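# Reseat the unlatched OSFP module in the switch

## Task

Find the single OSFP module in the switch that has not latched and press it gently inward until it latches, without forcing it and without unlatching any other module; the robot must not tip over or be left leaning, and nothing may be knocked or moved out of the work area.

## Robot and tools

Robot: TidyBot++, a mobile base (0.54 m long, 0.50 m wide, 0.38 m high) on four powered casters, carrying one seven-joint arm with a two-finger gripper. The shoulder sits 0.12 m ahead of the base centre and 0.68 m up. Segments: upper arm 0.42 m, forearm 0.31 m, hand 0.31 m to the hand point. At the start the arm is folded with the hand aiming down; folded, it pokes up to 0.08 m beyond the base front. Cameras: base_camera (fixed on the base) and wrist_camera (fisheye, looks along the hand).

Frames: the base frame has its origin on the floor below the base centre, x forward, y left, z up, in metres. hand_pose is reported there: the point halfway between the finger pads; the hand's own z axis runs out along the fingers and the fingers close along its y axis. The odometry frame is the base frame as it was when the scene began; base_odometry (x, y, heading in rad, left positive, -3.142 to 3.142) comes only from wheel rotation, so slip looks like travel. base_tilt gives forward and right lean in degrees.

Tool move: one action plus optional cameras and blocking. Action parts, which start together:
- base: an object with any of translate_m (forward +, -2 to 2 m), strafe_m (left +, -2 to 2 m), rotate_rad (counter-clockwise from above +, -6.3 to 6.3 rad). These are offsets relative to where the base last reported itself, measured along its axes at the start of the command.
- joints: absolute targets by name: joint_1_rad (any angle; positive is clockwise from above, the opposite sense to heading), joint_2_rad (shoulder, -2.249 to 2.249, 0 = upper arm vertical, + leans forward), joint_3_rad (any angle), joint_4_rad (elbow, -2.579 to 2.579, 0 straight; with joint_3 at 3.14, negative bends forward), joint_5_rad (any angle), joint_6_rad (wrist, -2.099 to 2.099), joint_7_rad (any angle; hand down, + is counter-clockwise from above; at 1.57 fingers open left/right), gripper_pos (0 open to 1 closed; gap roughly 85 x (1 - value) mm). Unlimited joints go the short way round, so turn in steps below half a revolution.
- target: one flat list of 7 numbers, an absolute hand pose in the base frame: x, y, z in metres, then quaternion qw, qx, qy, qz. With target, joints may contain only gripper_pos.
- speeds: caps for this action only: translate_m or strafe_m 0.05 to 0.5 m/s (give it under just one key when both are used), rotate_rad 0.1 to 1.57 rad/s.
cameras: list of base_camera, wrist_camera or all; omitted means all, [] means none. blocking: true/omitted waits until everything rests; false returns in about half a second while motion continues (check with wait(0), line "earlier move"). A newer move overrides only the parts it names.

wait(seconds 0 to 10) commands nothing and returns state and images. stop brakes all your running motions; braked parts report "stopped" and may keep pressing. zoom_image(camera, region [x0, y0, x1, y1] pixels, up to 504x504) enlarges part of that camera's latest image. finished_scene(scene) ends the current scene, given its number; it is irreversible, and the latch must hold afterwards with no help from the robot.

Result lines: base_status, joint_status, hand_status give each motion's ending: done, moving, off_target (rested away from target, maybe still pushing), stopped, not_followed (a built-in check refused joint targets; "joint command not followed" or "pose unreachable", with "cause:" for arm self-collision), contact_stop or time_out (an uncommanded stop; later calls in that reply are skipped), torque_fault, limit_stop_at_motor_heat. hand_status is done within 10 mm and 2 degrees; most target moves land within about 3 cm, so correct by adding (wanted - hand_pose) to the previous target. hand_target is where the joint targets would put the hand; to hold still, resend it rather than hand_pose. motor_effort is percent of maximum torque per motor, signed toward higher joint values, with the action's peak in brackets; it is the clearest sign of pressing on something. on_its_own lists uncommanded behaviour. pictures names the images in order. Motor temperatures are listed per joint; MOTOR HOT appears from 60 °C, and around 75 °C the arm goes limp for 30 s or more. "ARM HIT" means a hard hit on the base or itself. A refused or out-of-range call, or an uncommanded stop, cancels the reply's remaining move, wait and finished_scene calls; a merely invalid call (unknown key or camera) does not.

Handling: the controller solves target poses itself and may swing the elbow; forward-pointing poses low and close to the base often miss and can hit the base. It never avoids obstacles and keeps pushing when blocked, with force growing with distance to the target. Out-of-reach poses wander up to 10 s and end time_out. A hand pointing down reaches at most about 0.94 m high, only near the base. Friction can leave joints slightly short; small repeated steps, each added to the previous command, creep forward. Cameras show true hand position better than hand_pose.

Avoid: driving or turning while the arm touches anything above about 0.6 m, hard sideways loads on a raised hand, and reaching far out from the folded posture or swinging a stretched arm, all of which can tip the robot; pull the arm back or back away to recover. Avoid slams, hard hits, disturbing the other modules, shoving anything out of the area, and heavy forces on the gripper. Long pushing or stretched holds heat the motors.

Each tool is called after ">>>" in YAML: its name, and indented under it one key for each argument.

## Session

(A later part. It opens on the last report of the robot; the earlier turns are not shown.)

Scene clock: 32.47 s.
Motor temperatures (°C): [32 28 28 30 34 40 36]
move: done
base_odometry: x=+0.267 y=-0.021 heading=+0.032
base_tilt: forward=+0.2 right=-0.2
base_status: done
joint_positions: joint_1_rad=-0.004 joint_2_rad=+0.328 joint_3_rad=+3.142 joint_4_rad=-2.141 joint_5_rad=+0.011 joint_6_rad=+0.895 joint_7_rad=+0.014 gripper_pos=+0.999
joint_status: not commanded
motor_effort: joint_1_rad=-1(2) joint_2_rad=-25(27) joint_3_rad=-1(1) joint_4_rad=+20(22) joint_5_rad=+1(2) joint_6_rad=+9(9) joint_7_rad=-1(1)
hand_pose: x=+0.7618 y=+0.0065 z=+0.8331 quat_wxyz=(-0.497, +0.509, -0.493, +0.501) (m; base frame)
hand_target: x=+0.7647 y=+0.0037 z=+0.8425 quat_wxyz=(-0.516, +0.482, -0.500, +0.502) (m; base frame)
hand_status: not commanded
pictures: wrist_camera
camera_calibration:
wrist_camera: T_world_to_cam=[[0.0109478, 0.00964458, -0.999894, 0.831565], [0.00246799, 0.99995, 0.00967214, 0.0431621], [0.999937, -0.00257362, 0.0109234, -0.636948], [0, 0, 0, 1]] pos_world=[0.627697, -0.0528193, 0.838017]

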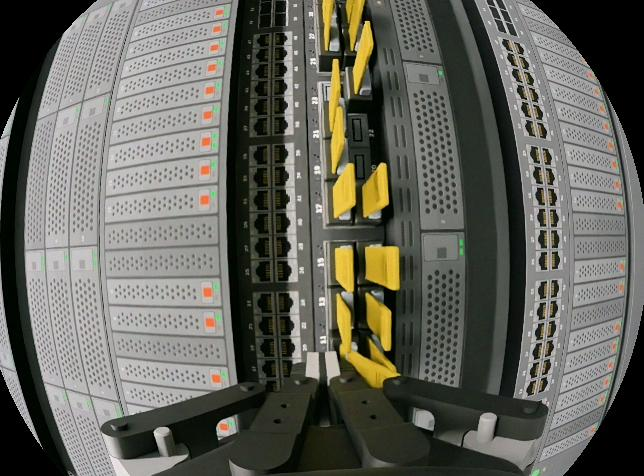

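>>> move:
  base: {"translate_m":0.005}
  speeds: {"translate_m":0.05}
  cameras: ["wrist_camera"]

>>> zoom_image:
  camera: "wrist_camera"
  region: [305, 305, 375, 375]

Scene clock: 33.40 s.
Motor temperatures (°C): [32 28 28 30 34 40 36]
move: done
base_odometry: x=+0.271 y=-0.021 heading=+0.032
base_tilt: forward=+0.2 right=-0.2
base_status: done
joint_positions: joint_1_rad=-0.004 joint_2_rad=+0.326 joint_3_rad=+3.142 joint_4_rad=-2.145 joint_5_rad=+0.009 joint_6_rad=+0.896 joint_7_rad=+0.014 gripper_pos=+0.999
joint_status: not commanded
motor_effort: joint_1_rad=-2(3) joint_2_rad=-24(26) joint_3_rad=+0(2) joint_4_rad=+22(23) joint_5_rad=+1(1) joint_6_rad=+8(10) joint_7_rad=-1(1)
hand_pose: x=+0.7603 y=+0.0061 z=+0.8331 quat_wxyz=(-0.497, +0.509, -0.493, +0.501) (m; base frame)
hand_target: x=+0.7647 y=+0.0037 z=+0.8425 quat_wxyz=(-0.516, +0.482, -0.500, +0.502) (m; base frame)
hand_status: not commanded
pictures: wrist_camera
camera_calibration:
wrist_camera: T_world_to_cam=[[0.0106452, 0.0105506, -0.999888, 0.83178], [0.00360779, 0.999937, 0.0105896, 0.041894], [0.999937, -0.00372012, 0.0106065, -0.635216], [0, 0, 0, 1]] pos_world=[0.626171, -0.0530303, 0.837981]

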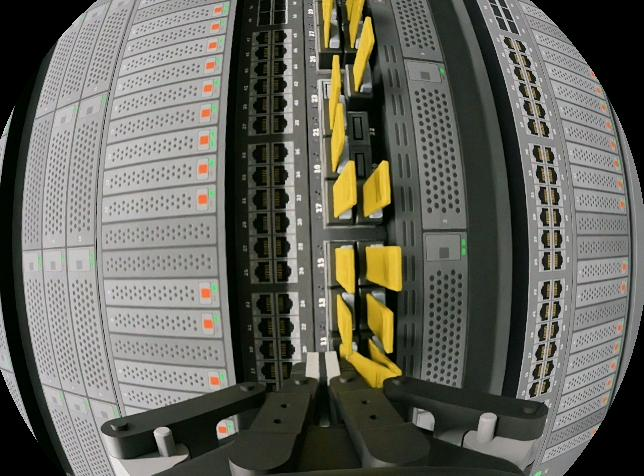

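Scaled by 7.200.

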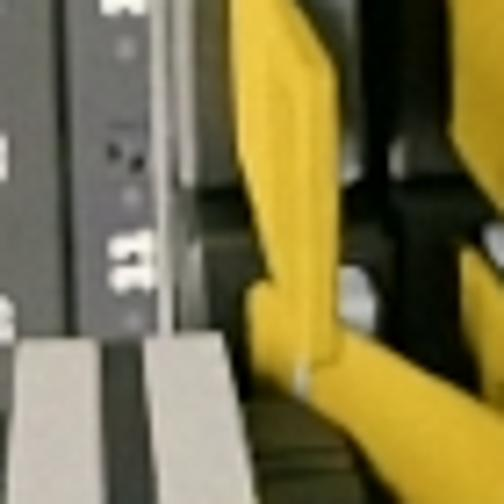

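>>> move:
  base: {"translate_m":0.005}
  speeds: {"translate_m":0.05}
  cameras: ["wrist_camera"]

>>> zoom_image:
  camera: "wrist_camera"
  region: [305, 305, 375, 375]

Scene clock: 34.20 s.
Motor temperatures (°C): [32 28 28 30 34 40 36]
move: done
base_odometry: x=+0.276 y=-0.020 heading=+0.032
base_tilt: forward=+0.2 right=-0.2
base_status: done
joint_positions: joint_1_rad=-0.004 joint_2_rad=+0.324 joint_3_rad=+3.142 joint_4_rad=-2.147 joint_5_rad=+0.007 joint_6_rad=+0.897 joint_7_rad=+0.014 gripper_pos=+0.999
joint_status: not commanded
motor_effort: joint_1_rad=-2(3) joint_2_rad=-24(25) joint_3_rad=-1(2) joint_4_rad=+21(25) joint_5_rad=+1(2) joint_6_rad=+9(9) joint_7_rad=-1(1)
hand_pose: x=+0.7597 y=+0.0056 z=+0.8332 quat_wxyz=(-0.497, +0.508, -0.494, +0.501) (m; base frame)
hand_target: x=+0.7647 y=+0.0037 z=+0.8425 quat_wxyz=(-0.516, +0.482, -0.500, +0.502) (m; base frame)
hand_status: not commanded
pictures: wrist_camera
camera_calibration:
wrist_camera: T_world_to_cam=[[0.0108618, 0.0118711, -0.999871, 0.831739], [0.00540255, 0.999914, 0.0119303, 0.0399982], [0.999926, -0.00553143, 0.0107967, -0.634734], [0, 0, 0, 1]] pos_world=[0.625437, -0.0533794, 0.838007]

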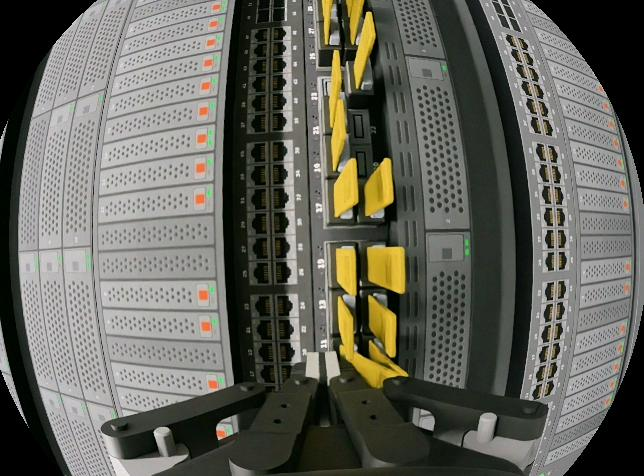

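Scaled by 7.200.

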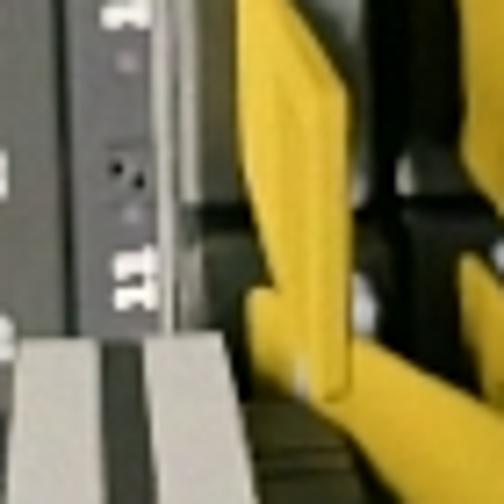

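>>> move:
  base: {"translate_m":0.004}
  speeds: {"translate_m":0.05}
  cameras: ["wrist_camera"]

>>> zoom_image:
  camera: "wrist_camera"
  region: [305, 305, 375, 375]

Scene clock: 38.23 s.
Motor temperatures (°C): [32 28 28 30 34 40 36]
move: done
base_odometry: x=+0.280 y=-0.020 heading=+0.032
base_tilt: forward=+0.2 right=-0.2
base_status: done
joint_positions: joint_1_rad=-0.004 joint_2_rad=+0.323 joint_3_rad=+3.142 joint_4_rad=-2.149 joint_5_rad=+0.006 joint_6_rad=+0.898 joint_7_rad=+0.014 gripper_pos=+0.999
joint_status: not commanded
motor_effort: joint_1_rad=-2(4) joint_2_rad=-23(25) joint_3_rad=-2(3) joint_4_rad=+21(23) joint_5_rad=+1(2) joint_6_rad=+8(9) joint_7_rad=-1(1)
hand_pose: x=+0.7591 y=+0.0052 z=+0.8335 quat_wxyz=(-0.497, +0.507, -0.494, +0.502) (m; base frame)
hand_target: x=+0.7647 y=+0.0037 z=+0.8425 quat_wxyz=(-0.516, +0.482, -0.500, +0.502) (m; base frame)
hand_status: not commanded
pictures: wrist_camera
camera_calibration:
wrist_camera: T_world_to_cam=[[0.0116477, 0.0126166, -0.999853, 0.831464], [0.0063704, 0.999899, 0.0126914, 0.0389424], [0.999912, -0.00651728, 0.0115661, -0.634744], [0, 0, 0, 1]] pos_world=[0.624756, -0.0535656, 0.838189]

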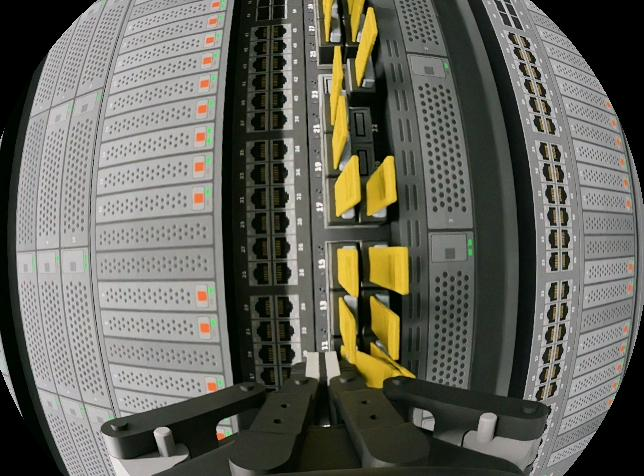

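Scaled by 7.200.

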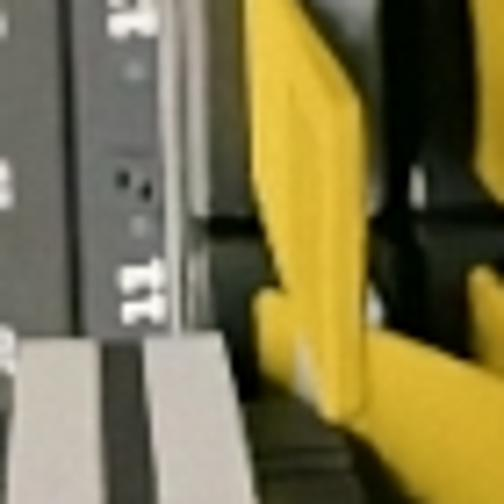

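>>> move:
  base: {"translate_m":0.004}
  speeds: {"translate_m":0.05}
  cameras: ["wrist_camera"]

>>> zoom_image:
  camera: "wrist_camera"
  region: [305, 305, 375, 375]

Scene clock: 39.03 s.
Motor temperatures (°C): [32 28 28 30 34 40 36]
move: done
base_odometry: x=+0.284 y=-0.020 heading=+0.033
base_tilt: forward=+0.2 right=-0.2
base_status: done
joint_positions: joint_1_rad=-0.004 joint_2_rad=+0.319 joint_3_rad=+3.142 joint_4_rad=-2.154 joint_5_rad=+0.005 joint_6_rad=+0.899 joint_7_rad=+0.014 gripper_pos=+0.999
joint_status: not commanded
motor_effort: joint_1_rad=-3(4) joint_2_rad=-23(26) joint_3_rad=-2(3) joint_4_rad=+21(26) joint_5_rad=+2(2) joint_6_rad=+8(10) joint_7_rad=-1(1)
hand_pose: x=+0.7571 y=+0.0050 z=+0.8336 quat_wxyz=(-0.497, +0.507, -0.495, +0.502) (m; base frame)
hand_target: x=+0.7647 y=+0.0037 z=+0.8425 quat_wxyz=(-0.516, +0.482, -0.500, +0.502) (m; base frame)
hand_status: not commanded
pictures: wrist_camera
camera_calibration:
wrist_camera: T_world_to_cam=[[0.0112318, 0.013208, -0.99985, 0.831816], [0.00716417, 0.999886, 0.013289, 0.0381157], [0.999911, -0.00731235, 0.0111359, -0.632472], [0, 0, 0, 1]] pos_world=[0.6228, -0.0537229, 0.838228]

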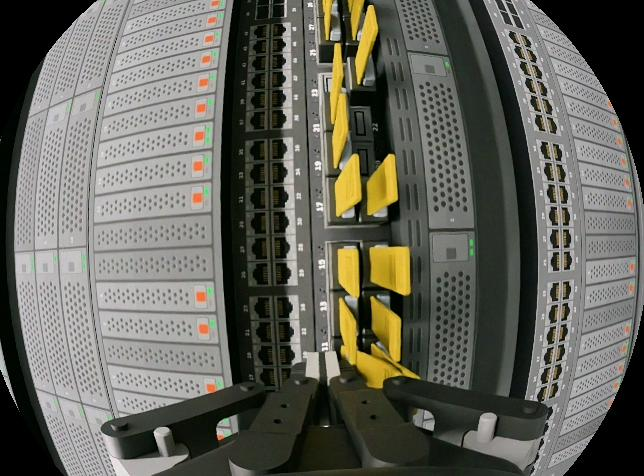

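Scaled by 7.200.

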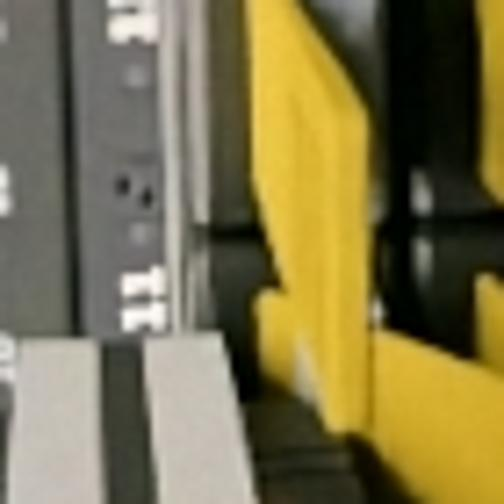

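>>> move:
  base: {"translate_m":0.004}
  speeds: {"translate_m":0.05}
  cameras: ["wrist_camera"]

>>> zoom_image:
  camera: "wrist_camera"
  region: [305, 305, 375, 375]

Scene clock: 39.83 s.
Motor temperatures (°C): [32 28 28 30 34 40 36]
move: done
base_odometry: x=+0.287 y=-0.020 heading=+0.033
base_tilt: forward=+0.2 right=-0.2
base_status: done
joint_positions: joint_1_rad=-0.004 joint_2_rad=+0.313 joint_3_rad=+3.142 joint_4_rad=-2.163 joint_5_rad=+0.004 joint_6_rad=+0.901 joint_7_rad=+0.014 gripper_pos=+0.999
joint_status: not commanded
motor_effort: joint_1_rad=-3(4) joint_2_rad=-20(25) joint_3_rad=-2(3) joint_4_rad=+26(29) joint_5_rad=+2(3) joint_6_rad=+8(10) joint_7_rad=-1(1)
hand_pose: x=+0.7539 y=+0.0048 z=+0.8335 quat_wxyz=(-0.497, +0.507, -0.495, +0.501) (m; base frame)
hand_target: x=+0.7647 y=+0.0037 z=+0.8425 quat_wxyz=(-0.516, +0.482, -0.500, +0.502) (m; base frame)
hand_status: not commanded
pictures: wrist_camera
camera_calibration:
wrist_camera: T_world_to_cam=[[0.00999121, 0.0136104, -0.999857, 0.832766], [0.00773277, 0.999876, 0.0136879, 0.0375709], [0.99992, -0.00786842, 0.00988472, -0.628164], [0, 0, 0, 1]] pos_world=[0.619503, -0.0538431, 0.838342]

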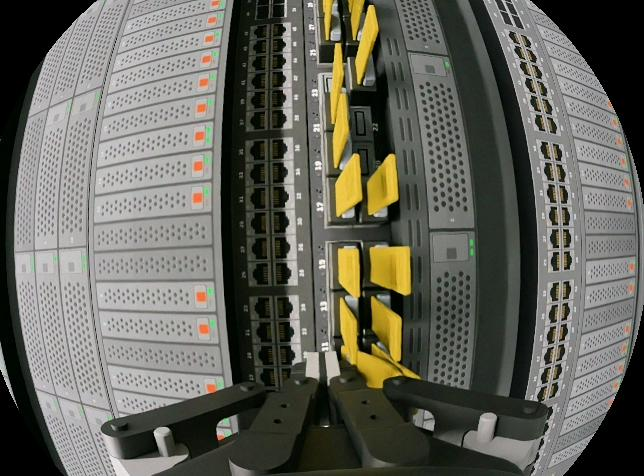

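Scaled by 7.200.

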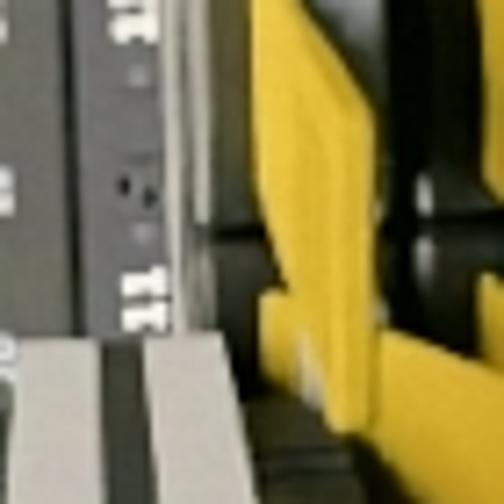

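>>> zoom_image:
  camera: "wrist_camera"
  region: [310, 230, 430, 390]

Scaled by 3.150.

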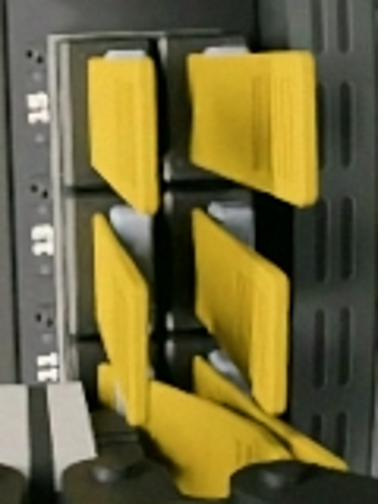

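>>> move:
  base: {"translate_m":0.004}
  speeds: {"translate_m":0.05}
  cameras: ["wrist_camera"]

>>> zoom_image:
  camera: "wrist_camera"
  region: [310, 230, 430, 390]

Scene clock: 41.23 s.
Motor temperatures (°C): [32 28 28 30 34 40 36]
move: done
base_odometry: x=+0.291 y=-0.019 heading=+0.033
base_tilt: forward=+0.1 right=-0.2
base_status: done
joint_positions: joint_1_rad=-0.004 joint_2_rad=+0.306 joint_3_rad=+3.142 joint_4_rad=-2.172 joint_5_rad=+0.003 joint_6_rad=+0.902 joint_7_rad=+0.014 gripper_pos=+0.999
joint_status: not commanded
motor_effort: joint_1_rad=-2(4) joint_2_rad=-18(24) joint_3_rad=-2(3) joint_4_rad=+27(31) joint_5_rad=+1(2) joint_6_rad=+8(10) joint_7_rad=-1(1)
hand_pose: x=+0.7505 y=+0.0046 z=+0.8335 quat_wxyz=(-0.496, +0.507, -0.496, +0.501) (m; base frame)
hand_target: x=+0.7647 y=+0.0037 z=+0.8425 quat_wxyz=(-0.516, +0.482, -0.500, +0.502) (m; base frame)
hand_status: not commanded
pictures: wrist_camera
camera_calibration:
wrist_camera: T_world_to_cam=[[0.00865782, 0.0139279, -0.999866, 0.833757], [0.00823725, 0.999868, 0.0139993, 0.0371388], [0.999929, -0.00835735, 0.00854195, -0.62372], [0, 0, 0, 1]] pos_world=[0.616151, -0.053959, 0.838453]

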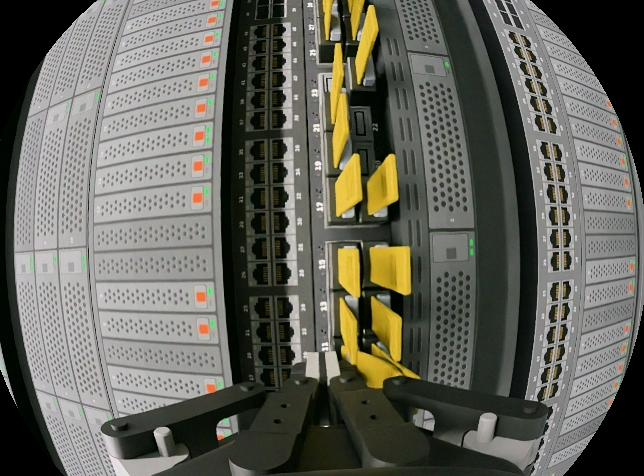

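Scaled by 3.150.

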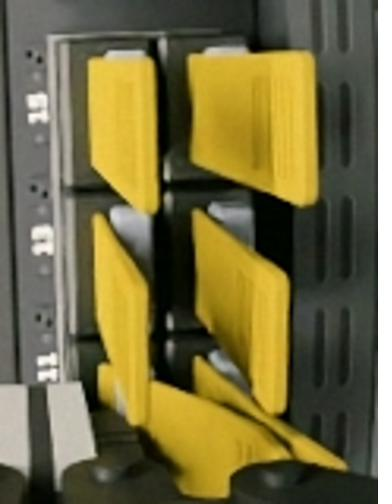

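>>> move:
  base: {"translate_m":-0.05}
  cameras: ["wrist_camera"]

>>> zoom_image:
  camera: "wrist_camera"
  region: [300, 230, 420, 390]

Scene clock: 42.40 s.
Motor temperatures (°C): [32 28 28 30 34 40 36]
move: done
base_odometry: x=+0.241 y=-0.021 heading=+0.033
base_tilt: forward=+0.2 right=-0.2
base_status: done
joint_positions: joint_1_rad=-0.005 joint_2_rad=+0.336 joint_3_rad=+3.142 joint_4_rad=-2.130 joint_5_rad=+0.003 joint_6_rad=+0.902 joint_7_rad=+0.014 gripper_pos=+0.999
joint_status: not commanded
motor_effort: joint_1_rad=-1(4) joint_2_rad=-27(29) joint_3_rad=+0(2) joint_4_rad=+17(26) joint_5_rad=+0(2) joint_6_rad=+9(9) joint_7_rad=-1(1)
hand_pose: x=+0.7655 y=+0.0048 z=+0.8358 quat_wxyz=(-0.499, +0.504, -0.493, +0.504) (m; base frame)
hand_target: x=+0.7647 y=+0.0037 z=+0.8425 quat_wxyz=(-0.516, +0.482, -0.500, +0.502) (m; base frame)
hand_status: not commanded
pictures: wrist_camera
camera_calibration:
wrist_camera: T_world_to_cam=[[0.0210862, 0.0141609, -0.999677, 0.826295], [0.00795862, 0.999866, 0.0143315, 0.0367379], [0.999746, -0.00825825, 0.0209707, -0.648895], [0, 0, 0, 1]] pos_world=[0.631014, -0.0537928, 0.83911]

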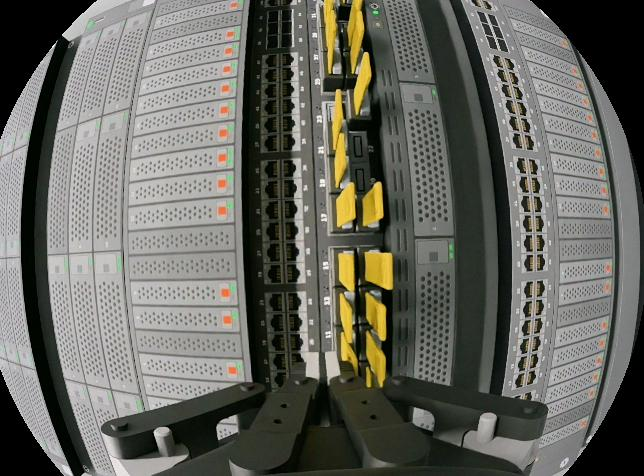

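Scaled by 3.150.

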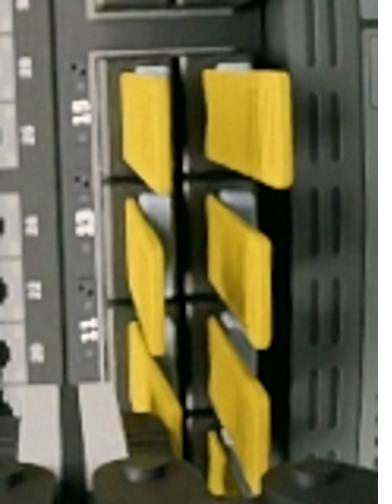

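>>> move:
  base: {"translate_m":-0.05,"strafe_m":-0.02}
  cameras: []

>>> move:
  base: {"translate_m":0.01,"strafe_m":-0.07}
  joints: {"joint_2_rad":0.28,"joint_4_rad":-1.23,"joint_6_rad":-0.86,"joint_7_rad":1.57}
  cameras: ["wrist_camera"]

>>> zoom_image:
  camera: "wrist_camera"
  region: [80, 290, 280, 410]

Scene clock: 43.60 s.
Motor temperatures (°C): [32 28 28 30 34 40 36]
move: done
base_odometry: x=+0.192 y=-0.043 heading=+0.032
base_tilt: forward=+0.2 right=-0.2
base_status: done
joint_positions: joint_1_rad=-0.005 joint_2_rad=+0.337 joint_3_rad=+3.142 joint_4_rad=-2.130 joint_5_rad=+0.003 joint_6_rad=+0.902 joint_7_rad=+0.014 gripper_pos=+0.999
joint_status: not commanded
motor_effort: joint_1_rad=-1(2) joint_2_rad=-28(30) joint_3_rad=+0(1) joint_4_rad=+17(19) joint_5_rad=+0(1) joint_6_rad=+9(9) joint_7_rad=-1(1)
hand_pose: x=+0.7656 y=+0.0048 z=+0.8350 quat_wxyz=(-0.499, +0.504, -0.493, +0.504) (m; base frame)
hand_target: x=+0.7647 y=+0.0037 z=+0.8425 quat_wxyz=(-0.516, +0.482, -0.500, +0.502) (m; base frame)
hand_status: not commanded
pictures: none
No camera images: "cameras" was empty.

Scene clock: 46.40 s.
Motor temperatures (°C): [32 28 28 30 34 40 36]
move: done
base_odometry: x=+0.204 y=-0.112 heading=+0.032
base_tilt: forward=+0.2 right=-0.2
base_status: done
joint_positions: joint_1_rad=-0.004 joint_2_rad=+0.293 joint_3_rad=+3.144 joint_4_rad=-1.236 joint_5_rad=+0.003 joint_6_rad=-0.805 joint_7_rad=+1.532 gripper_pos=+0.999
joint_status: all done
motor_effort: joint_1_rad=-1(4) joint_2_rad=-30(33) joint_3_rad=+0(2) joint_4_rad=+22(23) joint_5_rad=+0(1) joint_6_rad=+6(9) joint_7_rad=-1(2)
hand_pose: x=+0.7797 y=+0.0017 z=+0.8832 quat_wxyz=(-0.006, +0.919, -0.016, +0.394) (m; base frame)
hand_target: x=+0.7660 y=+0.0134 z=+0.8822 quat_wxyz=(-0.012, +0.926, +0.002, +0.376) (m; base frame)
hand_status: not commanded
pictures: wrist_camera
camera_calibration:
wrist_camera: T_world_to_cam=[[-0.0354357, -0.997814, -0.0557734, 0.0855837], [-0.678015, 0.0650036, -0.732168, 1.23481], [0.734194, 0.0118703, -0.678836, 0.160981], [0, 0, 0, 1]] pos_world=[0.722062, 0.00321859, 1.01814]

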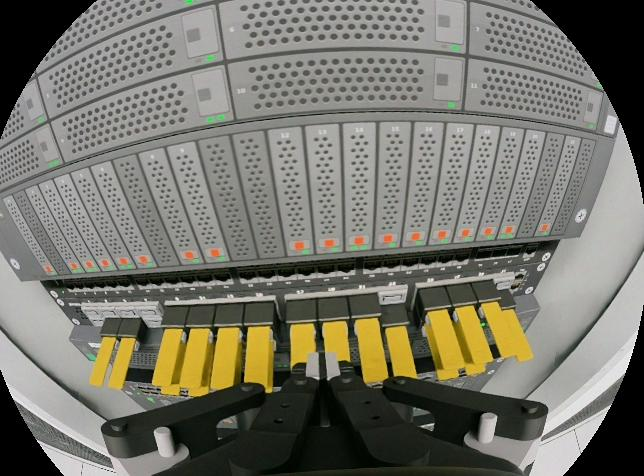

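Scaled by 2.520.

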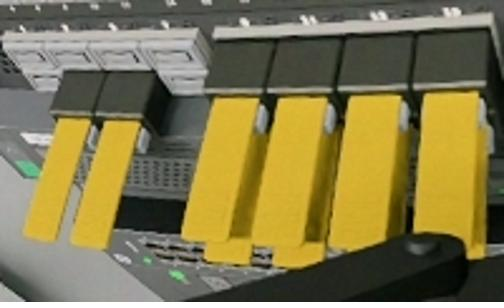

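>>> zoom_image:
  camera: "wrist_camera"
  region: [150, 290, 290, 350]

Scaled by 3.600.

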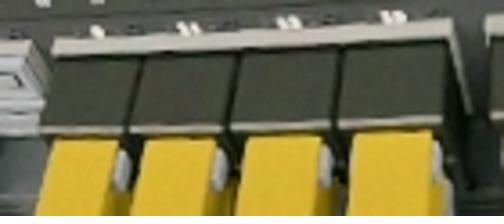

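>>> zoom_image:
  camera: "wrist_camera"
  region: [155, 300, 225, 340]

>>> zoom_image:
  camera: "wrist_camera"
  region: [205, 300, 275, 340]

Scaled by 7.200.

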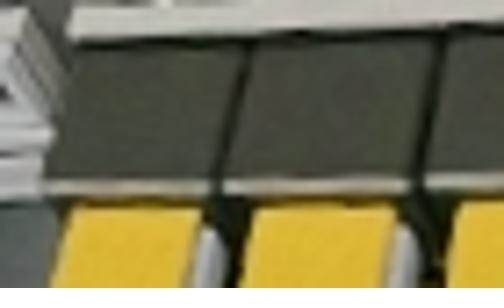

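Scaled by 7.200.

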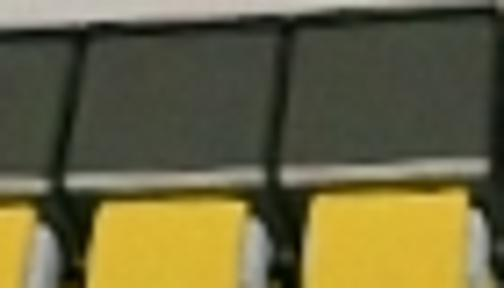

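>>> finished_scene:
  scene: 1

The scene is finished: the task was done.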